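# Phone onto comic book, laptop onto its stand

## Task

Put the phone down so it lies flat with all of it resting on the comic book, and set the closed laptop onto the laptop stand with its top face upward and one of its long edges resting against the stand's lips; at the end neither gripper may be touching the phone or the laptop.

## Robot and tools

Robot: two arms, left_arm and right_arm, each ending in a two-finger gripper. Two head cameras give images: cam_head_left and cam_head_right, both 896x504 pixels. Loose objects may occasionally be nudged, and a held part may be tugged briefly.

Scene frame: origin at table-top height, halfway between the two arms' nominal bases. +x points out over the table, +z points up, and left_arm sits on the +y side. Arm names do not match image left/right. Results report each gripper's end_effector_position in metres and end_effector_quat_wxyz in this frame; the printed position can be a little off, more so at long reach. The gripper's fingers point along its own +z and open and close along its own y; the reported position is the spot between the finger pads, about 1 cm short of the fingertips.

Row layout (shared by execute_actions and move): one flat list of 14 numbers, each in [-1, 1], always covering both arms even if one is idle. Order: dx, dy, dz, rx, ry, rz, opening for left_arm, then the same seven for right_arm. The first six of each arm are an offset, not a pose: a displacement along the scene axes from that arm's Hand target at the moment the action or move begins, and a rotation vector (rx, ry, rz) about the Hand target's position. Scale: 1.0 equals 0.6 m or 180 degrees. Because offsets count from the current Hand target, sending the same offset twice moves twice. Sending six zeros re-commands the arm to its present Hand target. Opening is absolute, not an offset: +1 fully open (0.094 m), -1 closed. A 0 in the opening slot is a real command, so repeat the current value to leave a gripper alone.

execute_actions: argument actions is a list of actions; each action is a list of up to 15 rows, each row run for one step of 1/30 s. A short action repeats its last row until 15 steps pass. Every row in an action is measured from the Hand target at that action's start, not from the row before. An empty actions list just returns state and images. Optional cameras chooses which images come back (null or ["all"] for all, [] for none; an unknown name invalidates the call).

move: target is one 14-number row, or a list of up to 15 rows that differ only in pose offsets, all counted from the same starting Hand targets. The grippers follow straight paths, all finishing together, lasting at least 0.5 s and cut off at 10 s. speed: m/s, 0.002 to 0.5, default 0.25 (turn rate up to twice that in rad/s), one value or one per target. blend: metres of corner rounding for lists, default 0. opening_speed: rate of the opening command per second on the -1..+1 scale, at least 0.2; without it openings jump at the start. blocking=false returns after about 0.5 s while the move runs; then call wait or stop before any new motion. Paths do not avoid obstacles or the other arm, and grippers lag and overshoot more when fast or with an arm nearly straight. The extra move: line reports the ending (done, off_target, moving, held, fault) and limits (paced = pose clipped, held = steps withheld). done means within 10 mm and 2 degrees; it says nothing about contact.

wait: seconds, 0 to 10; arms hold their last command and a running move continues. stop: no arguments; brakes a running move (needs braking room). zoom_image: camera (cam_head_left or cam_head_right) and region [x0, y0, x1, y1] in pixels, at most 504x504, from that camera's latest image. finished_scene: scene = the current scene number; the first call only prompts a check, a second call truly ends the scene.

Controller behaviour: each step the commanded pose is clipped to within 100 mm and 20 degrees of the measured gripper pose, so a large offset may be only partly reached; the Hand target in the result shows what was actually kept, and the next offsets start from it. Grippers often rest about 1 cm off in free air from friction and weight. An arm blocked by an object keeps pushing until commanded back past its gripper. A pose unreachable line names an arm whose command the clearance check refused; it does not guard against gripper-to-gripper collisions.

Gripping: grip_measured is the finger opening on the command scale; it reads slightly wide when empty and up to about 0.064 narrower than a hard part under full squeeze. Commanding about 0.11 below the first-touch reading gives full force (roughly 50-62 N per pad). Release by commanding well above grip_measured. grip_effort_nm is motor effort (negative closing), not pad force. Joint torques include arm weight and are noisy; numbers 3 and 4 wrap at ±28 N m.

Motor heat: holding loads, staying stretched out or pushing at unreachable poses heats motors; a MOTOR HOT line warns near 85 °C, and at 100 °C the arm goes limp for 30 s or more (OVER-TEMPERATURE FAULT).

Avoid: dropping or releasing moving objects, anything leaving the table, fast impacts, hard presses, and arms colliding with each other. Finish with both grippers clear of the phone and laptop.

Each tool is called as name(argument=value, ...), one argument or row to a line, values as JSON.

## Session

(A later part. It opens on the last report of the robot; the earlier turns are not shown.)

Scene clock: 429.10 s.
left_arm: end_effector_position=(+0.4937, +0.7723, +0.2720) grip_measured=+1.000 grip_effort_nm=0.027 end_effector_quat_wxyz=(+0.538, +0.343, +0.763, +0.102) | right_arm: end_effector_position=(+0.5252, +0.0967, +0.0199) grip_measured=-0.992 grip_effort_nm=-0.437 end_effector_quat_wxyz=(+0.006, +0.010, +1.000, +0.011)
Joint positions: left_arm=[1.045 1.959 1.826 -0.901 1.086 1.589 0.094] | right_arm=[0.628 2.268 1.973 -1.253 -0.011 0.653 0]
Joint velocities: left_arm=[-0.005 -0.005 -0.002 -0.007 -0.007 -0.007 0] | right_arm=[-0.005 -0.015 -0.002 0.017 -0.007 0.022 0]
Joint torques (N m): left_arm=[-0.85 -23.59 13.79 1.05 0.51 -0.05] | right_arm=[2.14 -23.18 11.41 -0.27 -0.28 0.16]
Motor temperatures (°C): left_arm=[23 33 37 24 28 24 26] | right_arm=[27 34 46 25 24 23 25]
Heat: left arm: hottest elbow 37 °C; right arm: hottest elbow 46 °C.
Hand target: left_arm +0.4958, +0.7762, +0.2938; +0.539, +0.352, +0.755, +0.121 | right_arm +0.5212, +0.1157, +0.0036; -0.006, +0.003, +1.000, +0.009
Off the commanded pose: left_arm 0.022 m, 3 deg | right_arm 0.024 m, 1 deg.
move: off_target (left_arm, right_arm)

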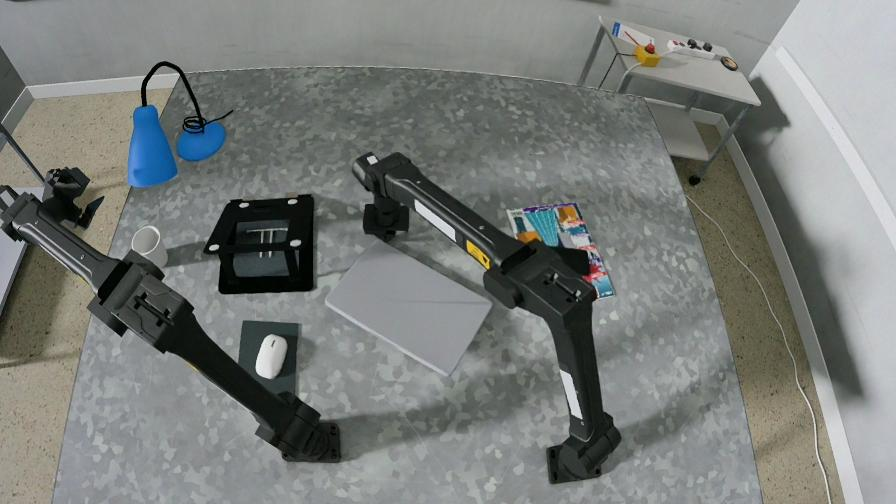

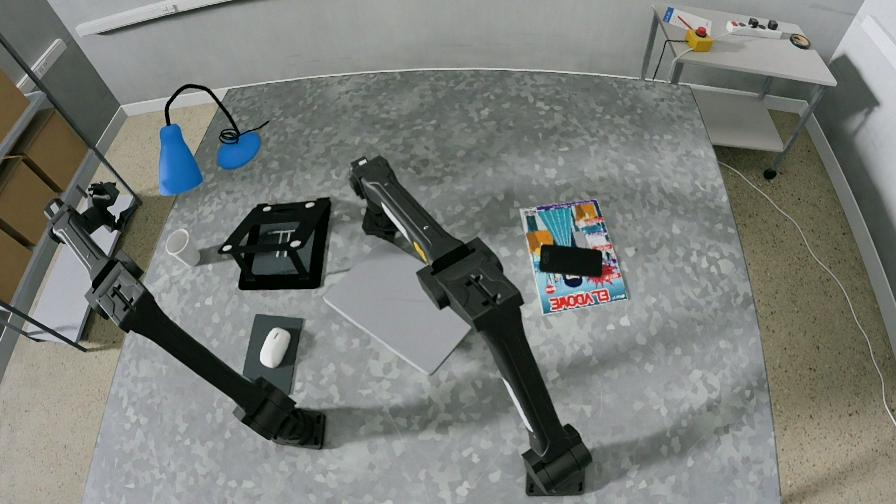

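move(
  target=[
    [0,0,0,0,0,0,1, -0.077,0.082,0,0,0,0,-1],
    [0,0,0,0,0,0,1, -0.202,0.162,0,0,0,0,-1],
  ],
  speed=0.08,
  blend=0.03,
)

Scene clock: 437.20 s.
left_arm: end_effector_position=(+0.4937, +0.7723, +0.2720) grip_measured=+1.000 grip_effort_nm=0.022 end_effector_quat_wxyz=(+0.538, +0.343, +0.763, +0.102) | right_arm: end_effector_position=(+0.4234, +0.2075, +0.0167) grip_measured=-0.992 grip_effort_nm=-0.432 end_effector_quat_wxyz=(+0.006, +0.012, +1.000, +0.015)
Joint positions: left_arm=[1.045 1.959 1.826 -0.901 1.086 1.589 0.094] | right_arm=[0.847 2.266 1.959 -1.233 -0.011 0.877 0]
Joint velocities: left_arm=[-0.015 -0.015 -0.002 -0.012 0.022 -0.051 0] | right_arm=[-0.005 0.005 0.002 -0.017 -0.051 -0.022 -0.001]
Joint torques (N m): left_arm=[-1.85 -23.77 13.65 1.1 0.55 -0.05] | right_arm=[2.55 -26.52 5.85 0.38 -0.25 0.22]
Motor temperatures (°C): left_arm=[23 33 37 24 28 24 26] | right_arm=[27 34 46 25 24 23 25]
Heat: left arm: hottest elbow 37 °C; right arm: hottest elbow 46 °C.
Hand target: left_arm +0.4958, +0.7762, +0.2938; +0.539, +0.352, +0.755, +0.121 | right_arm +0.4005, +0.2142, +0.0016; -0.007, +0.003, +1.000, +0.008
Off the commanded pose: left_arm 0.022 m, 3 deg | right_arm 0.027 m, 2 deg.
move: off_target (left_arm, right_arm)

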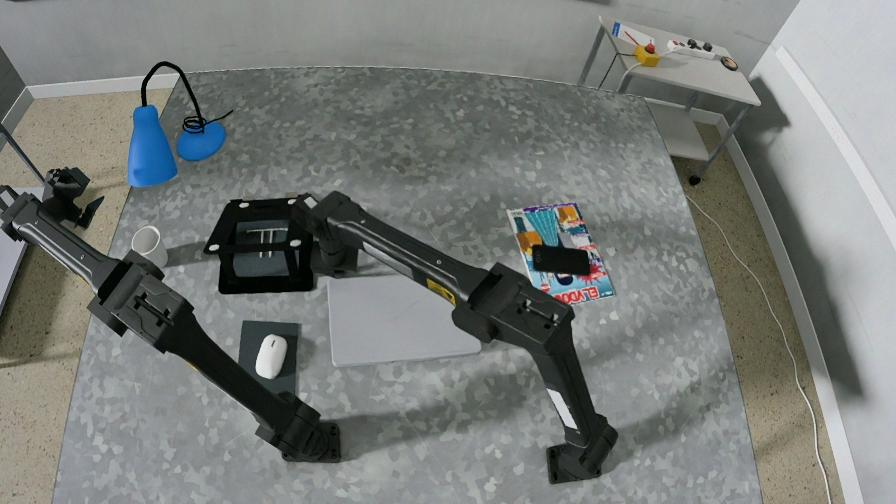

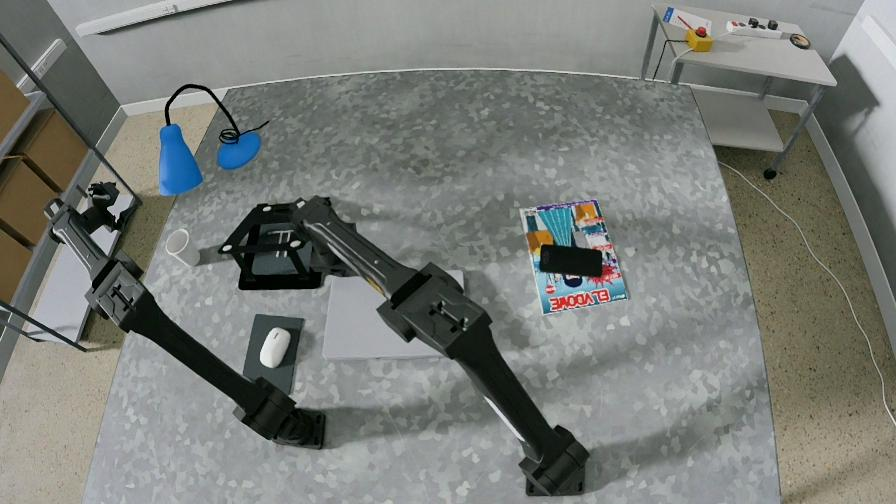

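move(
  target=[
    [0,0,0,0,0,0,1, 0.083,-0.017,0.02,0,0,0,-1],
    [0,0,0,0,0,0,1, 0.083,-0.04,0.33,0,0,0,-1],
    [0,0,0,0,0,0,1, -0.117,-0.75,0.363,0,0,0,-1],
  ],
  speed=0.2,
  blend=0.02,
)

Scene clock: 445.63 s.
left_arm: end_effector_position=(+0.4937, +0.7723, +0.2720) grip_measured=+1.000 grip_effort_nm=0.022 end_effector_quat_wxyz=(+0.538, +0.343, +0.763, +0.102) | right_arm: end_effector_position=(+0.3338, -0.2274, +0.2274) grip_measured=-0.992 grip_effort_nm=-0.437 end_effector_quat_wxyz=(+0.001, +0.002, +1.000, +0.009)
Joint positions: left_arm=[1.045 1.959 1.826 -0.901 1.086 1.589 0.094] | right_arm=[0.216 1.312 1.205 -1.457 -0.018 0.225 0]
Joint velocities: left_arm=[-0.015 -0.005 -0.002 0.012 0.022 -0.037 0] | right_arm=[-0.005 -0.015 -0.002 -0.002 0.037 0.037 0]
Joint torques (N m): left_arm=[-2.02 -23.94 13.81 1.09 0.51 0.01] | right_arm=[-0.21 -12.92 7.2 -0.14 -0.05 0.05]
Motor temperatures (°C): left_arm=[23 33 37 24 28 24 26] | right_arm=[27 35 45 25 24 23 25]
Heat: left arm: hottest elbow 37 °C; right arm: hottest elbow 45 °C.
Hand target: left_arm +0.4958, +0.7762, +0.2938; +0.539, +0.352, +0.755, +0.121 | right_arm +0.3269, -0.2324, +0.2262; -0.003, +0.003, +1.000, +0.010
Off the commanded pose: left_arm 0.022 m, 3 deg | right_arm 0.012 m, 1 deg.
move: off_target (left_arm, right_arm)

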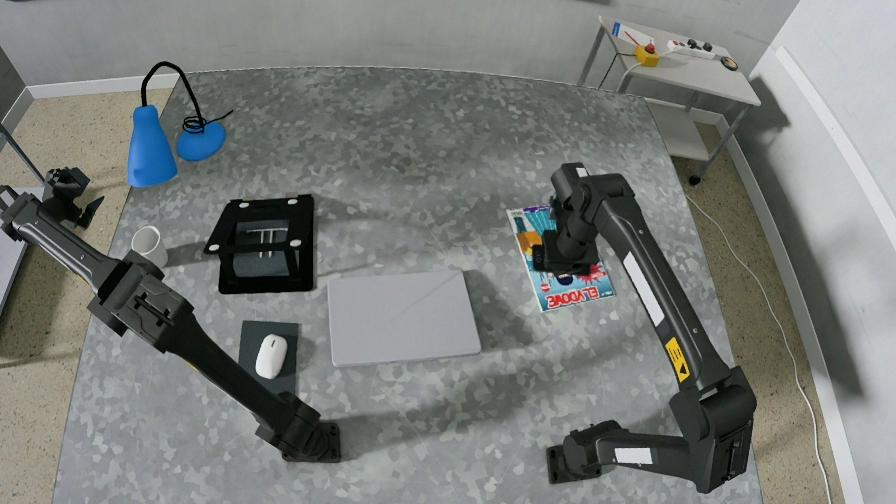

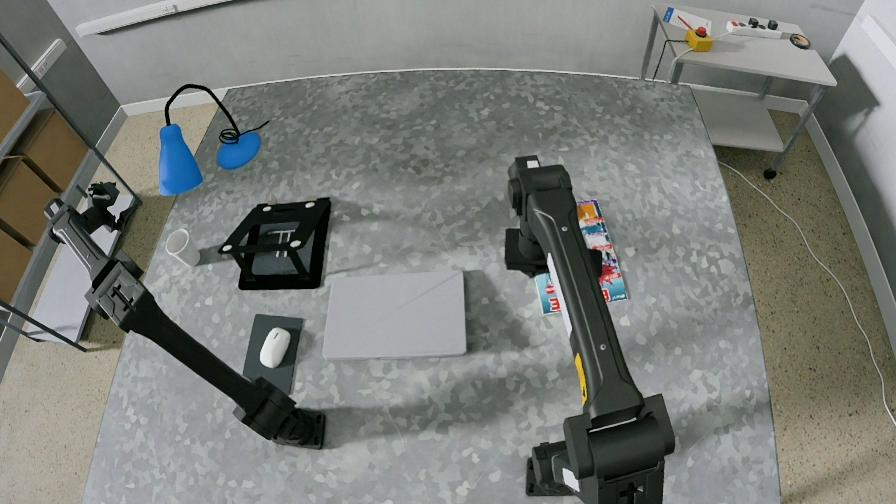

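move(
  target=[-0.3263,-0.737,-0.19,-0.0511,0.2014,-0.2814,0, 0.005,0.087,-0.15,0.2287,-0.2096,0.4903,0],
  opening_speed=0.8,
)

Scene clock: 508.73 s.
left_arm: end_effector_position=(+0.3004, +0.3432, +0.1735) grip_measured=+0.002 grip_effort_nm=-0.081 end_effector_quat_wxyz=(+0.249, +0.546, +0.763, -0.241) | right_arm: end_effector_position=(+0.3172, -0.1789, +0.1345) grip_measured=-0.001 grip_effort_nm=0.066 end_effector_quat_wxyz=(-0.277, +0.672, -0.611, -0.313)
Joint positions: left_arm=[0.677 1.336 0.954 -1.593 0.597 2.074 0.047] | right_arm=[0.004 1.44 0.904 -1.149 -0.857 -1.708 0.047]
Joint velocities: left_arm=[-0.015 -0.005 0.002 0.002 -0.037 0.066 0] | right_arm=[-0.015 -0.015 -0.012 -0.007 -0.051 0.007 -0.001]
Joint torques (N m): left_arm=[-2.26 -11.81 8.12 -0.98 0.24 0.11] | right_arm=[-0.38 -10.29 9.25 -0.44 -0.56 0.05]
Motor temperatures (°C): left_arm=[23 33 38 24 28 23 26] | right_arm=[27 35 39 25 24 23 25]
Heat: left arm: hottest elbow 38 °C; right arm: hottest elbow 39 °C.
Hand target: left_arm +0.2956, +0.3356, +0.1769; +0.306, +0.616, +0.668, -0.284 | right_arm +0.3299, -0.1830, +0.1371; -0.281, +0.670, -0.613, -0.311
Off the commanded pose: left_arm 0.011 m, 16 deg | right_arm 0.013 m, 0 deg.
joint sent to its limit (left arm) — joint 6 (wrist roll), upper limit. The joint targets are off in position and orientation.
move: off_target (left_arm, right_arm)

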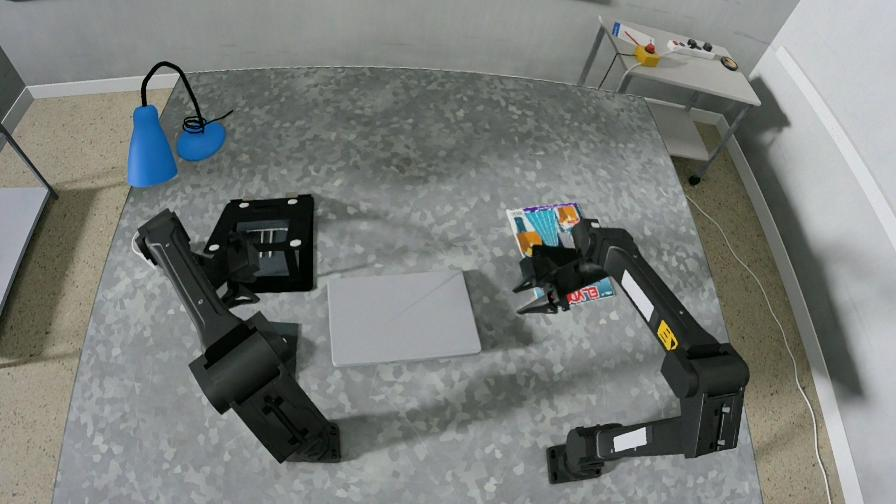

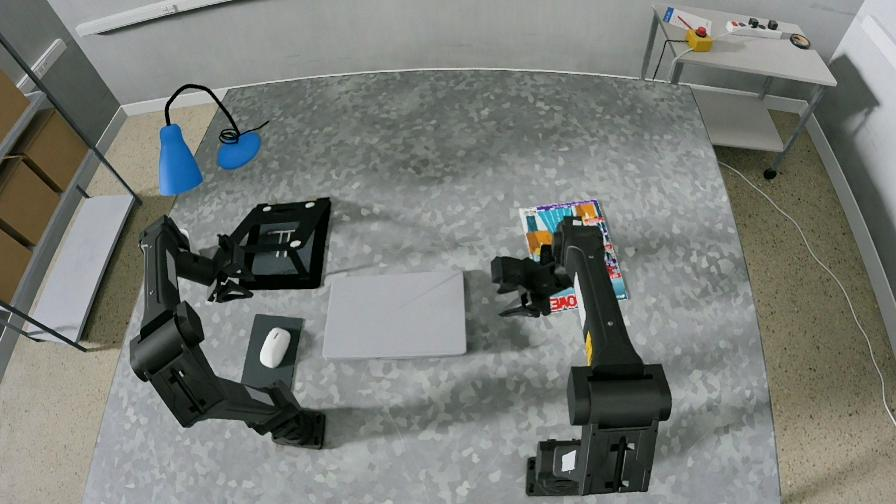

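zoom_image(
  camera="cam_head_left",
  region=[490, 200, 650, 330],
)

zoom_image(
  camera="cam_head_right",
  region=[130, 190, 290, 320],
)

Scaled by 3.150.

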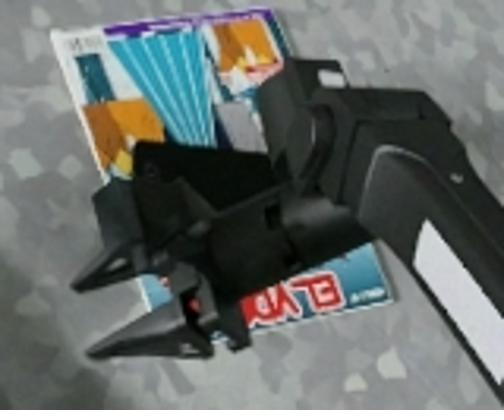

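Scaled by 3.150.

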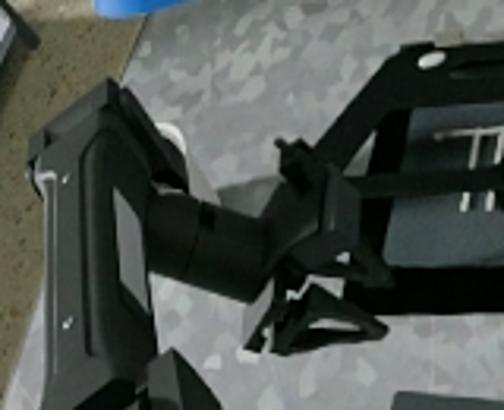

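move(
  target=[
    [0,0,0.03,-0.0276,0.335,0.37,0, 0,0,0,0,0,0,0],
    [0,-0.033,-0.08,-0.0552,0.6692,0.7411,0, 0,0,0,0,0,0,0],
  ],
  speed=0.4,
)

Scene clock: 532.43 s.
left_arm: end_effector_position=(+0.2964, +0.3201, +0.1350) grip_measured=+0.002 grip_effort_nm=-0.081 end_effector_quat_wxyz=(+0.195, +0.704, -0.643, +0.228) | right_arm: end_effector_position=(+0.3171, -0.1789, +0.1345) grip_measured=-0.001 grip_effort_nm=0.066 end_effector_quat_wxyz=(-0.277, +0.672, -0.611, -0.313)
Joint positions: left_arm=[0.581 1.301 0.848 -1.433 0.53 -0.966 0.047] | right_arm=[0.004 1.44 0.904 -1.15 -0.857 -1.709 0.047]
Joint velocities: left_arm=[-0.005 -0.005 0.012 0.012 -0.022 -0.066 0] | right_arm=[0.005 -0.015 0.002 -0.012 -0.007 0.066 -0.001]
Joint torques (N m): left_arm=[-2.73 -8.29 7.8 -0.1 0.1 -0.08] | right_arm=[-0.26 -10.29 9.22 -0.42 -0.56 0.09]
Motor temperatures (°C): left_arm=[23 31 36 24 27 23 26] | right_arm=[27 33 38 25 24 23 25]
Heat: left arm: hottest elbow 36 °C; right arm: hottest elbow 38 °C.
Hand target: left_arm +0.2960, +0.3155, +0.1293; +0.202, +0.703, -0.645, +0.223 | right_arm +0.3298, -0.1829, +0.1371; -0.281, +0.670, -0.613, -0.311
Off the commanded pose: left_arm 0.008 m, 1 deg | right_arm 0.014 m, 1 deg.
move: off_target (right_arm)

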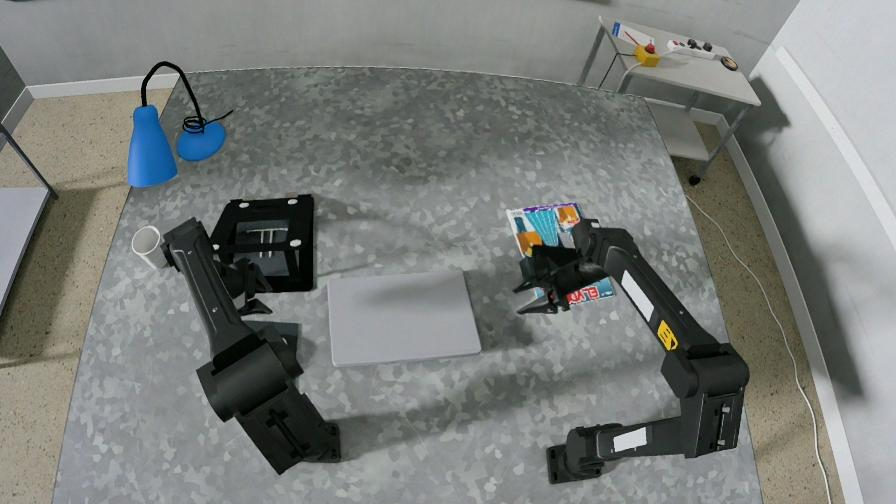

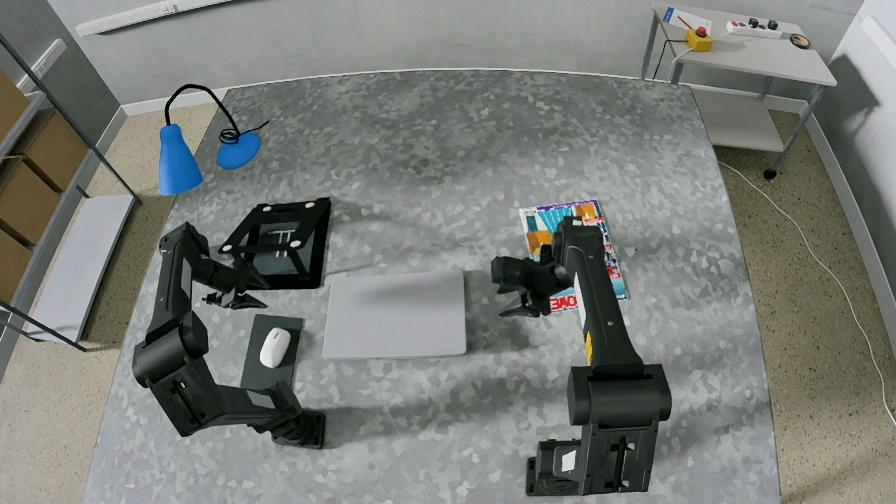

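move(
  target=[0.0067,-0.039,-0.182,0,0,0,0, 0.0137,0.0515,-0.195,0,0,0,0],
  speed=0.12,
)

zoom_image(
  camera="cam_head_left",
  region=[220, 230, 400, 400],
)

zoom_image(
  camera="cam_head_right",
  region=[200, 230, 380, 400],
)

zoom_image(
  camera="cam_head_left",
  region=[440, 230, 620, 400],
)

zoom_image(
  camera="cam_head_right",
  region=[440, 230, 620, 400],
)

Scene clock: 538.67 s.
left_arm: end_effector_position=(+0.3011, +0.2967, +0.0254) grip_measured=+0.002 grip_effort_nm=-0.081 end_effector_quat_wxyz=(+0.195, +0.705, -0.644, +0.225) | right_arm: end_effector_position=(+0.3420, -0.1585, +0.0300) grip_measured=-0.001 grip_effort_nm=0.066 end_effector_quat_wxyz=(-0.290, +0.672, -0.611, -0.302)
Joint positions: left_arm=[0.504 1.477 0.67 -1.036 0.546 -1.051 0.047] | right_arm=[0.056 1.669 0.826 -0.736 -0.863 -1.609 0.047]
Joint velocities: left_arm=[-0.005 -0.034 0.002 -0.012 -0.081 0.007 0] | right_arm=[-0.015 -0.015 0.007 -0.012 -0.007 -0.051 0]
Joint torques (N m): left_arm=[-2.14 -9.05 5.87 0.18 0.39 -0.05] | right_arm=[1.44 -12.34 4.74 0.35 -0.57 0.24]
Motor temperatures (°C): left_arm=[23 31 36 24 27 23 26] | right_arm=[27 33 38 25 24 23 25]
Heat: left arm: hottest elbow 36 °C; right arm: hottest elbow 38 °C.
Hand target: left_arm +0.3001, +0.2907, +0.0209; +0.201, +0.703, -0.645, +0.223 | right_arm +0.3356, -0.1537, +0.0197; -0.280, +0.670, -0.612, -0.312
Off the commanded pose: left_arm 0.007 m, 1 deg | right_arm 0.012 m, 2 deg.
move: off_target (right_arm)

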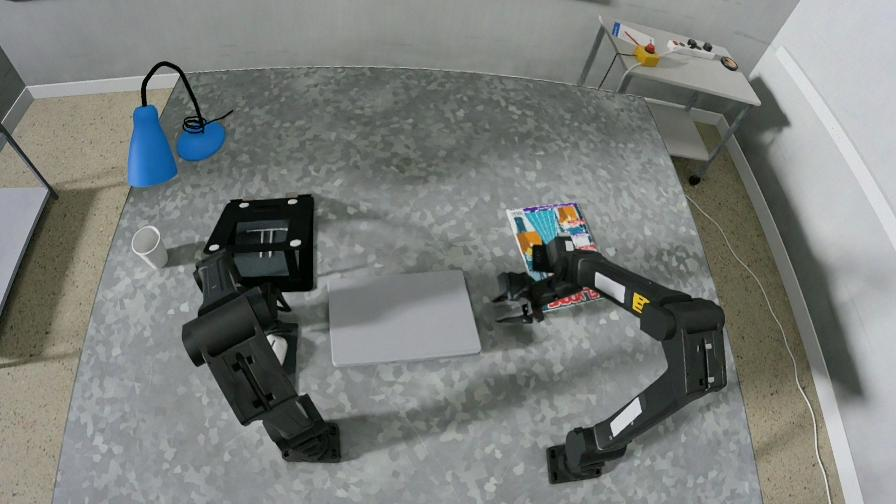

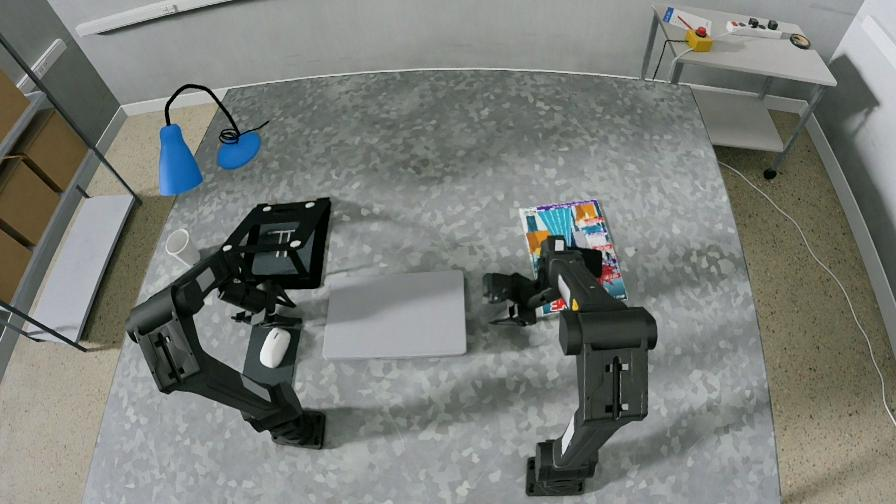

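Scaled by 2.800.

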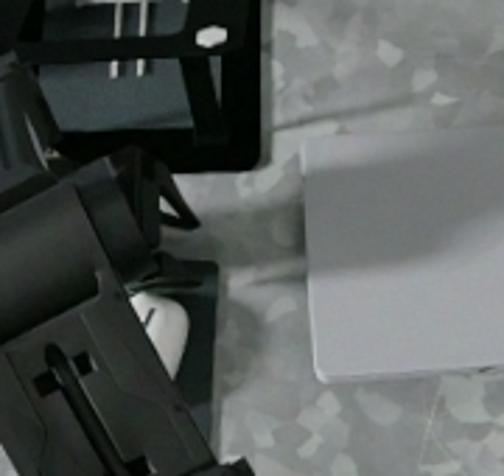

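Scaled by 2.800.

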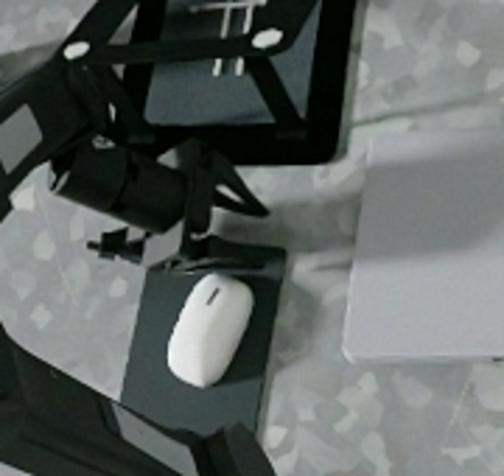

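Scaled by 2.800.

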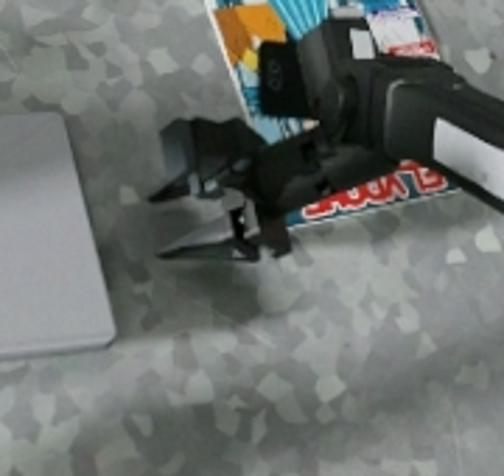

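Scaled by 2.800.

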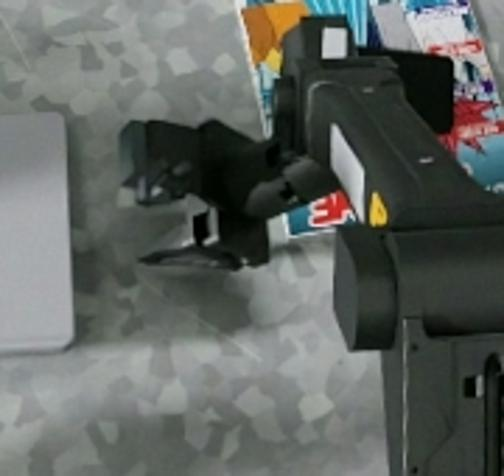

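move(
  target=[-0.02,-0.125,-0.015,0,0,0,0, 0,0.075,-0.023,0,0,0,0],
  speed=0.1,
)

zoom_image(
  camera="cam_head_left",
  region=[260, 230, 440, 400],
)

zoom_image(
  camera="cam_head_right",
  region=[240, 230, 420, 400],
)

zoom_image(
  camera="cam_head_left",
  region=[440, 230, 620, 400],
)

zoom_image(
  camera="cam_head_right",
  region=[440, 230, 620, 400],
)

Scene clock: 551.07 s.
left_arm: end_effector_position=(+0.2898, +0.2208, +0.0115) grip_measured=+0.002 grip_effort_nm=-0.085 end_effector_quat_wxyz=(+0.203, +0.705, -0.642, +0.222) | right_arm: end_effector_position=(+0.3437, -0.1114, +0.0189) grip_measured=-0.001 grip_effort_nm=0.066 end_effector_quat_wxyz=(-0.293, +0.673, -0.608, -0.304)
Joint positions: left_arm=[0.272 1.393 0.531 -0.854 0.597 -1.32 0.047] | right_arm=[0.175 1.693 0.81 -0.557 -0.863 -1.432 0.047]
Joint velocities: left_arm=[-0.005 -0.015 -0.002 0.012 -0.022 -0.037 -0.001] | right_arm=[-0.005 -0.015 -0.002 -0.002 0.007 0.037 0]
Joint torques (N m): left_arm=[-2.73 -10.4 5.29 0.53 0.38 -0.1] | right_arm=[1.26 -12.51 4.46 0.65 -0.41 0.22]
Motor temperatures (°C): left_arm=[23 30 35 24 27 23 26] | right_arm=[27 33 38 25 24 23 25]
Heat: left arm: hottest elbow 35 °C; right arm: hottest elbow 38 °C.
Hand target: left_arm +0.2878, +0.2160, +0.0127; +0.200, +0.703, -0.645, +0.224 | right_arm +0.3353, -0.1089, +0.0052; -0.280, +0.671, -0.612, -0.313
Off the commanded pose: left_arm 0.005 m, 1 deg | right_arm 0.016 m, 2 deg.
move: off_target (right_arm)

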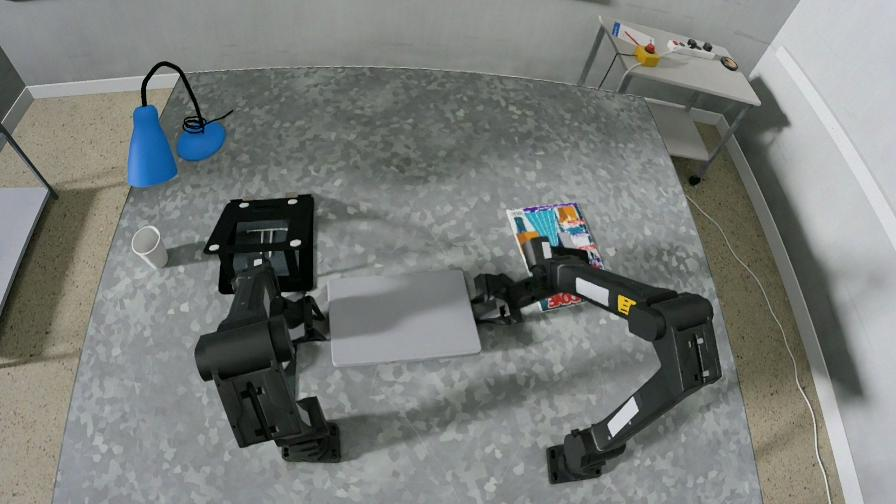

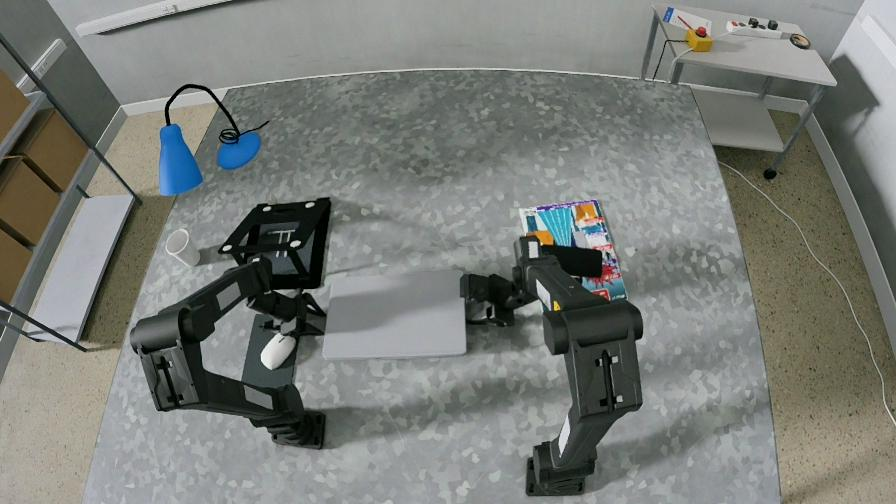

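Scaled by 2.800.

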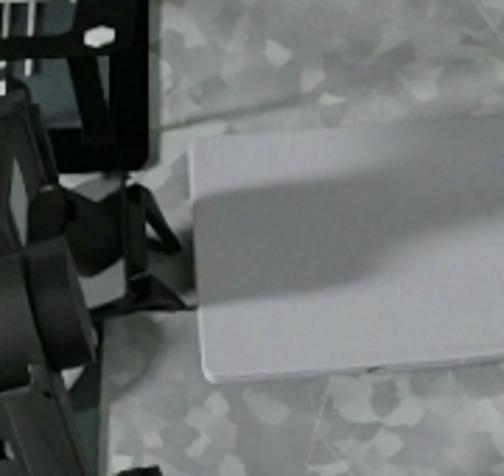

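Scaled by 2.800.

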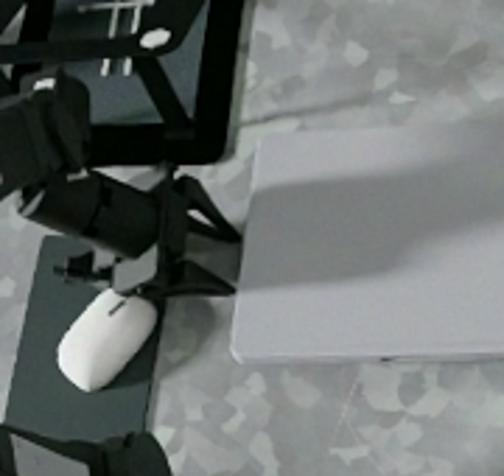

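Scaled by 2.800.

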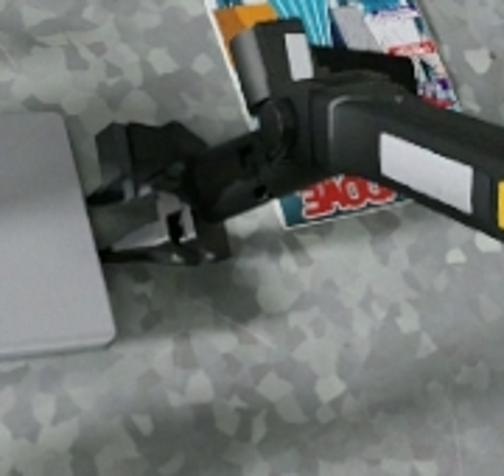

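Scaled by 2.800.

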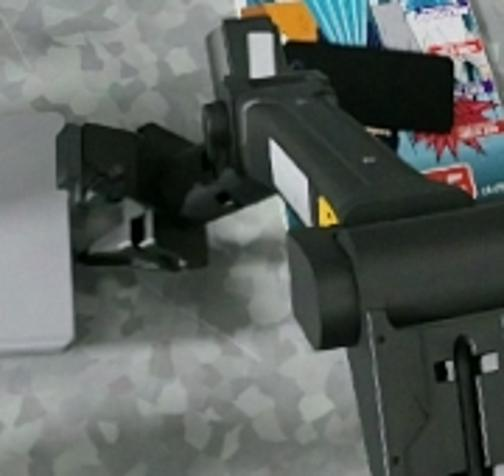

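move(
  target=[
    [0.033,0.013,0,0,0,0,0, 0,0,0,0,0,0,0],
    [0.033,-0.05,0,0,0,0,0, 0,0.05,0,0,0,0,0],
  ],
  speed=0.05,
)

zoom_image(
  camera="cam_head_left",
  region=[260, 230, 440, 400],
)

zoom_image(
  camera="cam_head_left",
  region=[440, 230, 620, 400],
)

zoom_image(
  camera="cam_head_right",
  region=[240, 230, 420, 400],
)

Scene clock: 561.23 s.
left_arm: end_effector_position=(+0.3022, +0.2052, +0.0108) grip_measured=+0.001 grip_effort_nm=-0.056 end_effector_quat_wxyz=(+0.196, +0.720, -0.631, +0.214) | right_arm: end_effector_position=(+0.3483, -0.1003, +0.0156) grip_measured=-0.001 grip_effort_nm=0.061 end_effector_quat_wxyz=(-0.289, +0.660, -0.625, -0.299)
Joint positions: left_arm=[0.191 1.387 0.534 -0.79 0.585 -1.461 0.047] | right_arm=[0.206 1.697 0.806 -0.49 -0.842 -1.329 0.047]
Joint velocities: left_arm=[-0.005 -0.005 -0.002 -0.007 -0.007 -0.022 0.001] | right_arm=[0.005 -0.005 -0.017 0.002 -0.022 0.066 -0.001]
Joint torques (N m): left_arm=[-6.48 -8.88 6.97 1.26 1.27 -0.21] | right_arm=[4.37 -12.57 4.82 1.28 -0.78 0.26]
Motor temperatures (°C): left_arm=[23 30 35 24 27 23 26] | right_arm=[27 33 37 25 24 23 25]
Heat: left arm: hottest elbow 35 °C; right arm: hottest elbow 37 °C.
Hand target: left_arm +0.3074, +0.1860, +0.0131; +0.200, +0.703, -0.644, +0.224 | right_arm +0.3352, -0.0789, +0.0047; -0.279, +0.671, -0.612, -0.313
Off the commanded pose: left_arm 0.020 m, 3 deg | right_arm 0.027 m, 3 deg.
move: off_target (left_arm, right_arm)

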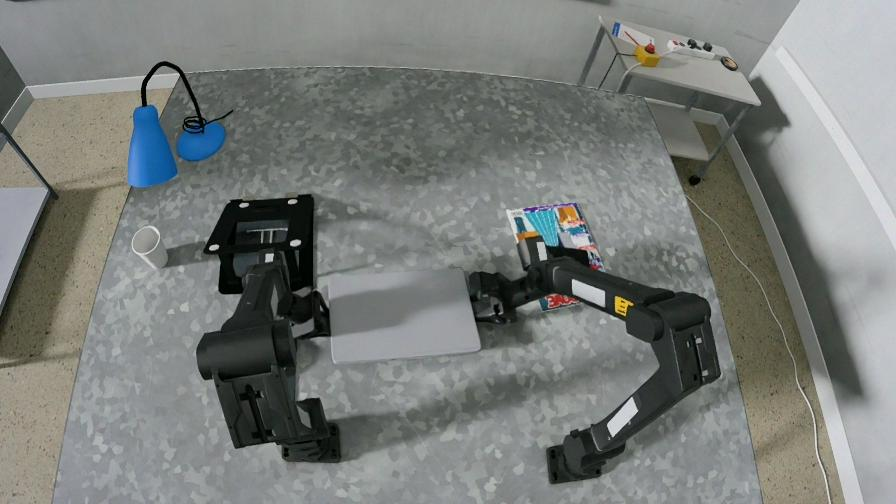

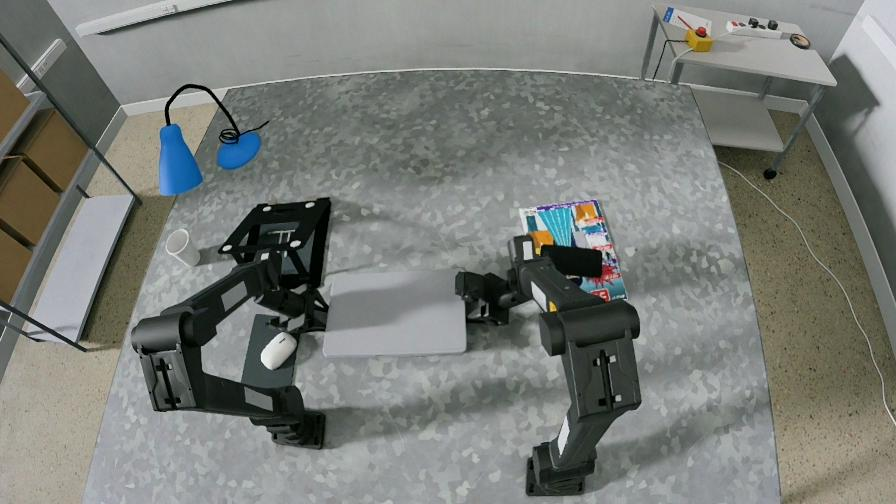

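Scaled by 2.800.

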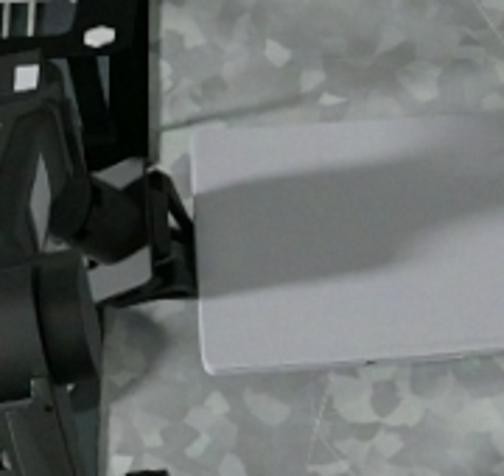

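Scaled by 2.800.

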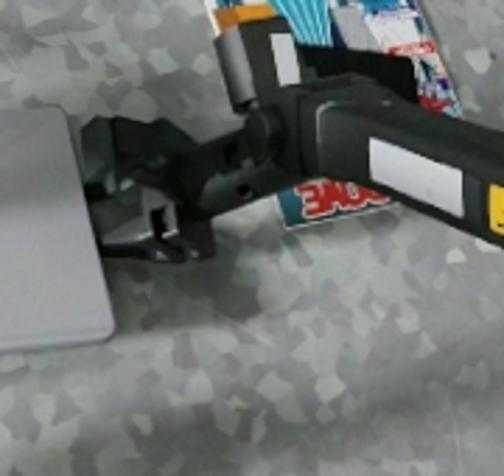

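Scaled by 2.800.

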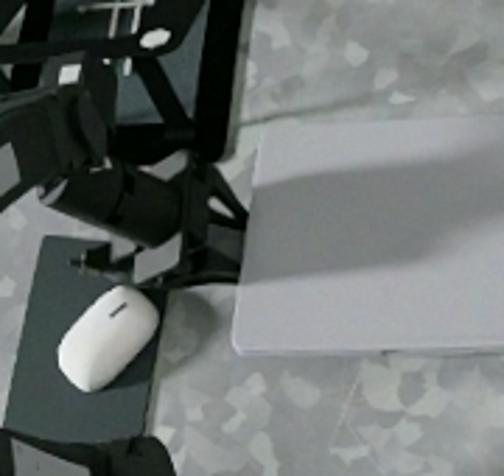

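move(
  target=[0,-0.055,0,0,0,0,0, 0,0.055,0.0,0,0,0,0],
  speed=0.05,
  cameras=[],
)

Scene clock: 566.13 s.
left_arm: end_effector_position=(+0.3093, +0.2029, +0.0110) grip_measured=+0.001 grip_effort_nm=-0.051 end_effector_quat_wxyz=(+0.165, +0.729, -0.632, +0.204) | right_arm: end_effector_position=(+0.3572, -0.0995, +0.0150) grip_measured=-0.001 grip_effort_nm=0.056 end_effector_quat_wxyz=(-0.294, +0.653, -0.638, -0.284)
Joint positions: left_arm=[0.147 1.356 0.526 -0.74 0.531 -1.537 0.047] | right_arm=[0.21 1.694 0.805 -0.44 -0.815 -1.273 0.047]
Joint velocities: left_arm=[0.005 -0.005 -0.012 0.007 -0.022 -0.007 0] | right_arm=[-0.005 -0.015 -0.007 -0.002 -0.022 -0.007 0.001]
Joint torques (N m): left_arm=[-10.34 -8.06 5.53 1.26 3.34 -0.6] | right_arm=[8.94 -12.22 5.35 2.06 -1.12 0.66]
Motor temperatures (°C): left_arm=[23 30 34 24 29 24 26] | right_arm=[27 33 37 25 25 23 25]
Heat: left arm: hottest elbow 34 °C; right arm: hottest elbow 37 °C.
Hand target: left_arm +0.3074, +0.1531, +0.0134; +0.200, +0.703, -0.644, +0.225 | right_arm +0.3352, -0.0458, +0.0043; -0.278, +0.671, -0.612, -0.314
Off the commanded pose: left_arm 0.050 m, 6 deg | right_arm 0.059 m, 5 deg.
move: off_target (left_arm, right_arm)
No camera images: "cameras" was empty.

move(
  target=[0.0,-0.015,0.07,0,0,0,0, 0,0.015,0.07,0,0,0,0],
  speed=0.05,
)

zoom_image(
  camera="cam_head_left",
  region=[260, 200, 560, 400],
)

zoom_image(
  camera="cam_head_right",
  region=[240, 200, 540, 400],
)

Scene clock: 570.37 s.
left_arm: end_effector_position=(+0.3007, +0.1958, +0.0289) grip_measured=+0.001 grip_effort_nm=-0.051 end_effector_quat_wxyz=(+0.163, +0.738, -0.626, +0.193) | right_arm: end_effector_position=(+0.3548, -0.1059, +0.0171) grip_measured=-0.001 grip_effort_nm=0.061 end_effector_quat_wxyz=(-0.273, +0.653, -0.654, -0.265)
Joint positions: left_arm=[0.114 1.274 0.526 -0.811 0.511 -1.594 0.047] | right_arm=[0.215 1.666 0.805 -0.483 -0.754 -1.259 0.047]
Joint velocities: left_arm=[-0.005 -0.005 -0.012 -0.002 -0.051 -0.095 0] | right_arm=[0.005 -0.005 0.007 -0.007 0.007 -0.022 0]
Joint torques (N m): left_arm=[-10.58 -10.81 10 -0.53 4.04 -0.49] | right_arm=[9.88 -16.5 7.86 -0.14 -3.09 0.74]
Motor temperatures (°C): left_arm=[23 30 34 24 33 24 26] | right_arm=[27 33 37 25 26 23 25]
Heat: left arm: hottest elbow 34 °C; right arm: hottest elbow 37 °C.
Hand target: left_arm +0.3076, +0.1445, +0.0553; +0.200, +0.703, -0.644, +0.225 | right_arm +0.3359, -0.0362, +0.0463; -0.278, +0.671, -0.612, -0.314
Off the commanded pose: left_arm 0.058 m, 7 deg | right_arm 0.078 m, 8 deg.
move: off_target (left_arm, right_arm)

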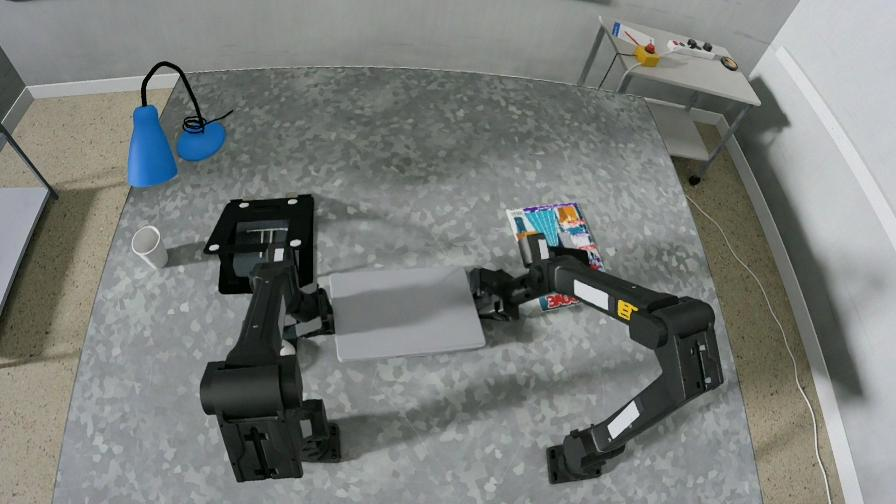

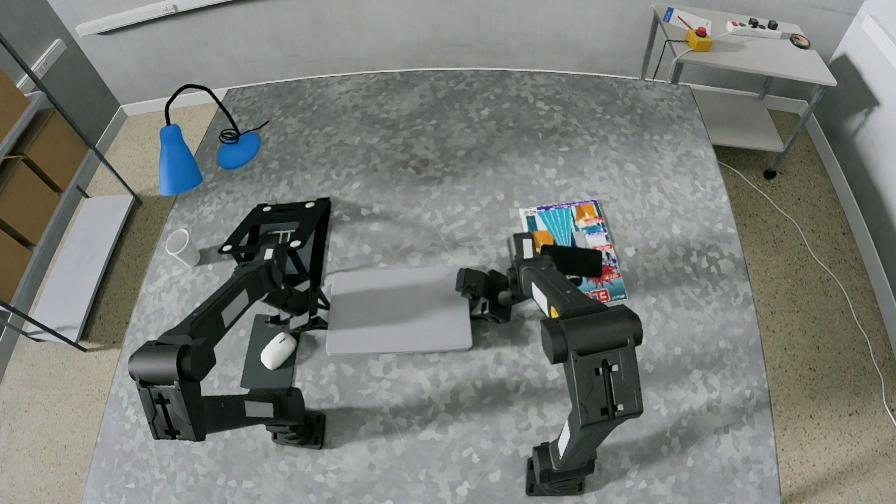

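Scaled by 1.680.

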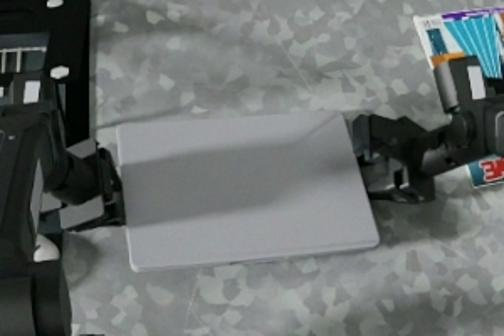

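Scaled by 1.680.

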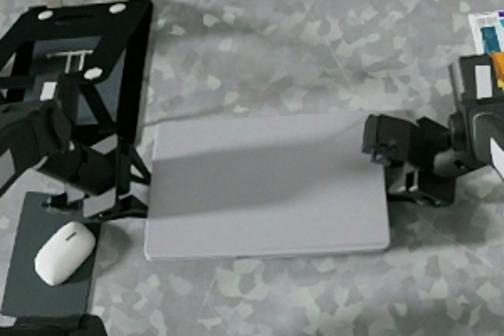

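move(
  target=[0.0,0,0.03,0,0,0,0, 0,0.01,0.08,0,0,0,0],
  speed=0.05,
)

zoom_image(
  camera="cam_head_left",
  region=[260, 200, 560, 400],
)

zoom_image(
  camera="cam_head_right",
  region=[240, 200, 540, 400],
)

Scene clock: 575.33 s.
left_arm: end_effector_position=(+0.2874, +0.1917, +0.0384) grip_measured=+0.001 grip_effort_nm=-0.046 end_effector_quat_wxyz=(+0.177, +0.736, -0.627, +0.181) | right_arm: end_effector_position=(+0.3337, -0.1119, +0.0354) grip_measured=-0.001 grip_effort_nm=0.071 end_effector_quat_wxyz=(-0.237, +0.645, -0.670, -0.281)
Joint positions: left_arm=[0.106 1.234 0.526 -0.887 0.512 -1.59 0.047] | right_arm=[0.215 1.601 0.805 -0.63 -0.741 -1.257 0.047]
Joint velocities: left_arm=[-0.005 -0.005 0.012 0.012 0.051 -0.022 0] | right_arm=[0.005 -0.015 -0.002 -0.012 -0.051 0.007 0.001]
Joint torques (N m): left_arm=[-10.05 -9.99 12.82 -0.36 4.15 -0.47] | right_arm=[10.46 -18.61 10.93 0.34 -3.72 0.74]
Motor temperatures (°C): left_arm=[23 30 34 24 40 24 26] | right_arm=[27 34 37 25 31 24 25]
Heat: left arm: hottest wrist yaw 40 °C; right arm: hottest elbow 37 °C.
Hand target: left_arm +0.3077, +0.1447, +0.0732; +0.200, +0.703, -0.644, +0.225 | right_arm +0.3366, -0.0304, +0.0934; -0.278, +0.671, -0.611, -0.314
Off the commanded pose: left_arm 0.062 m, 7 deg | right_arm 0.101 m, 9 deg; position clipped.
move: off_target (left_arm, right_arm); limits=paced

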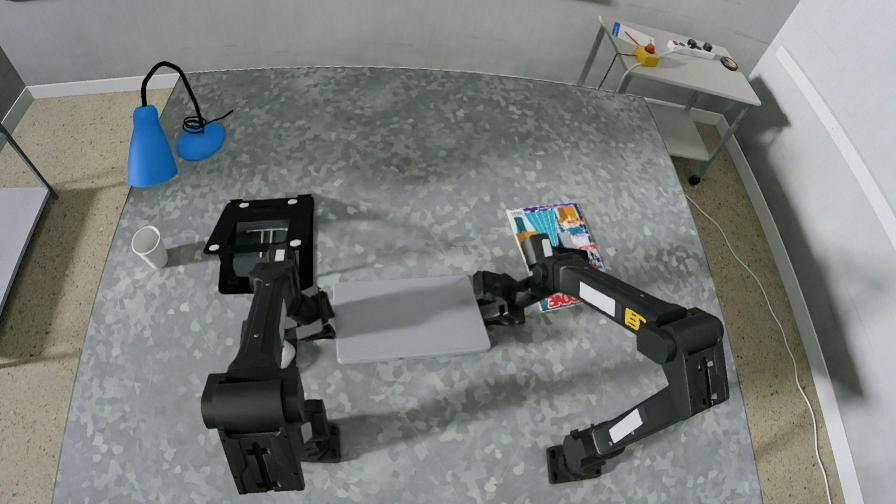

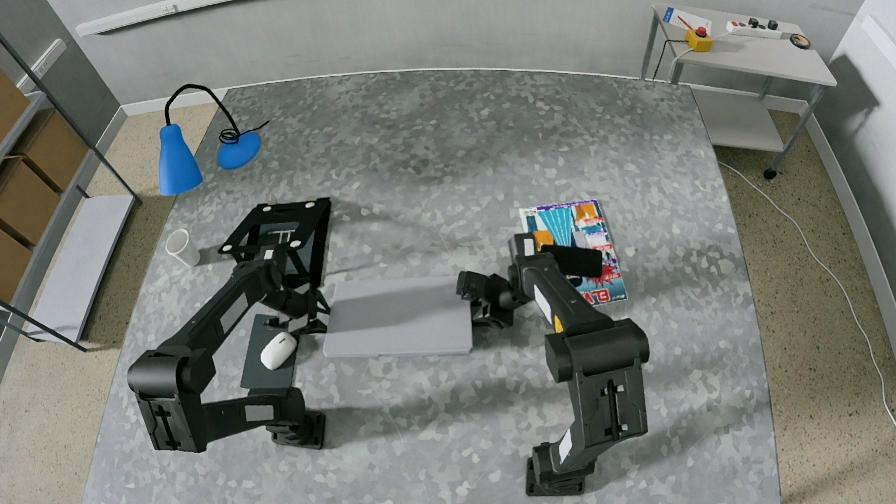

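Scaled by 1.680.

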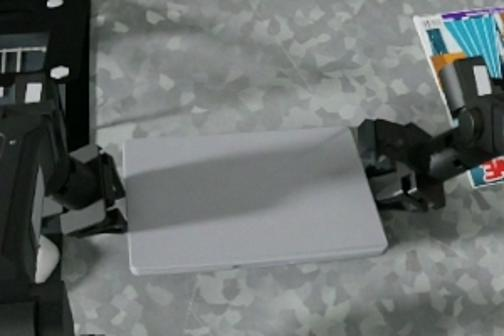

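Scaled by 1.680.

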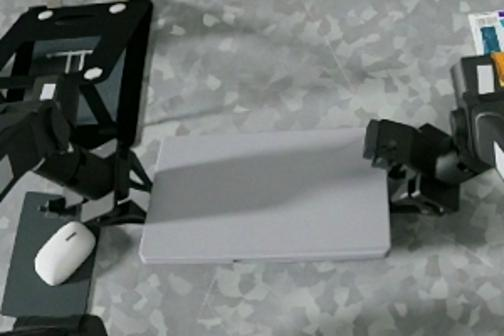

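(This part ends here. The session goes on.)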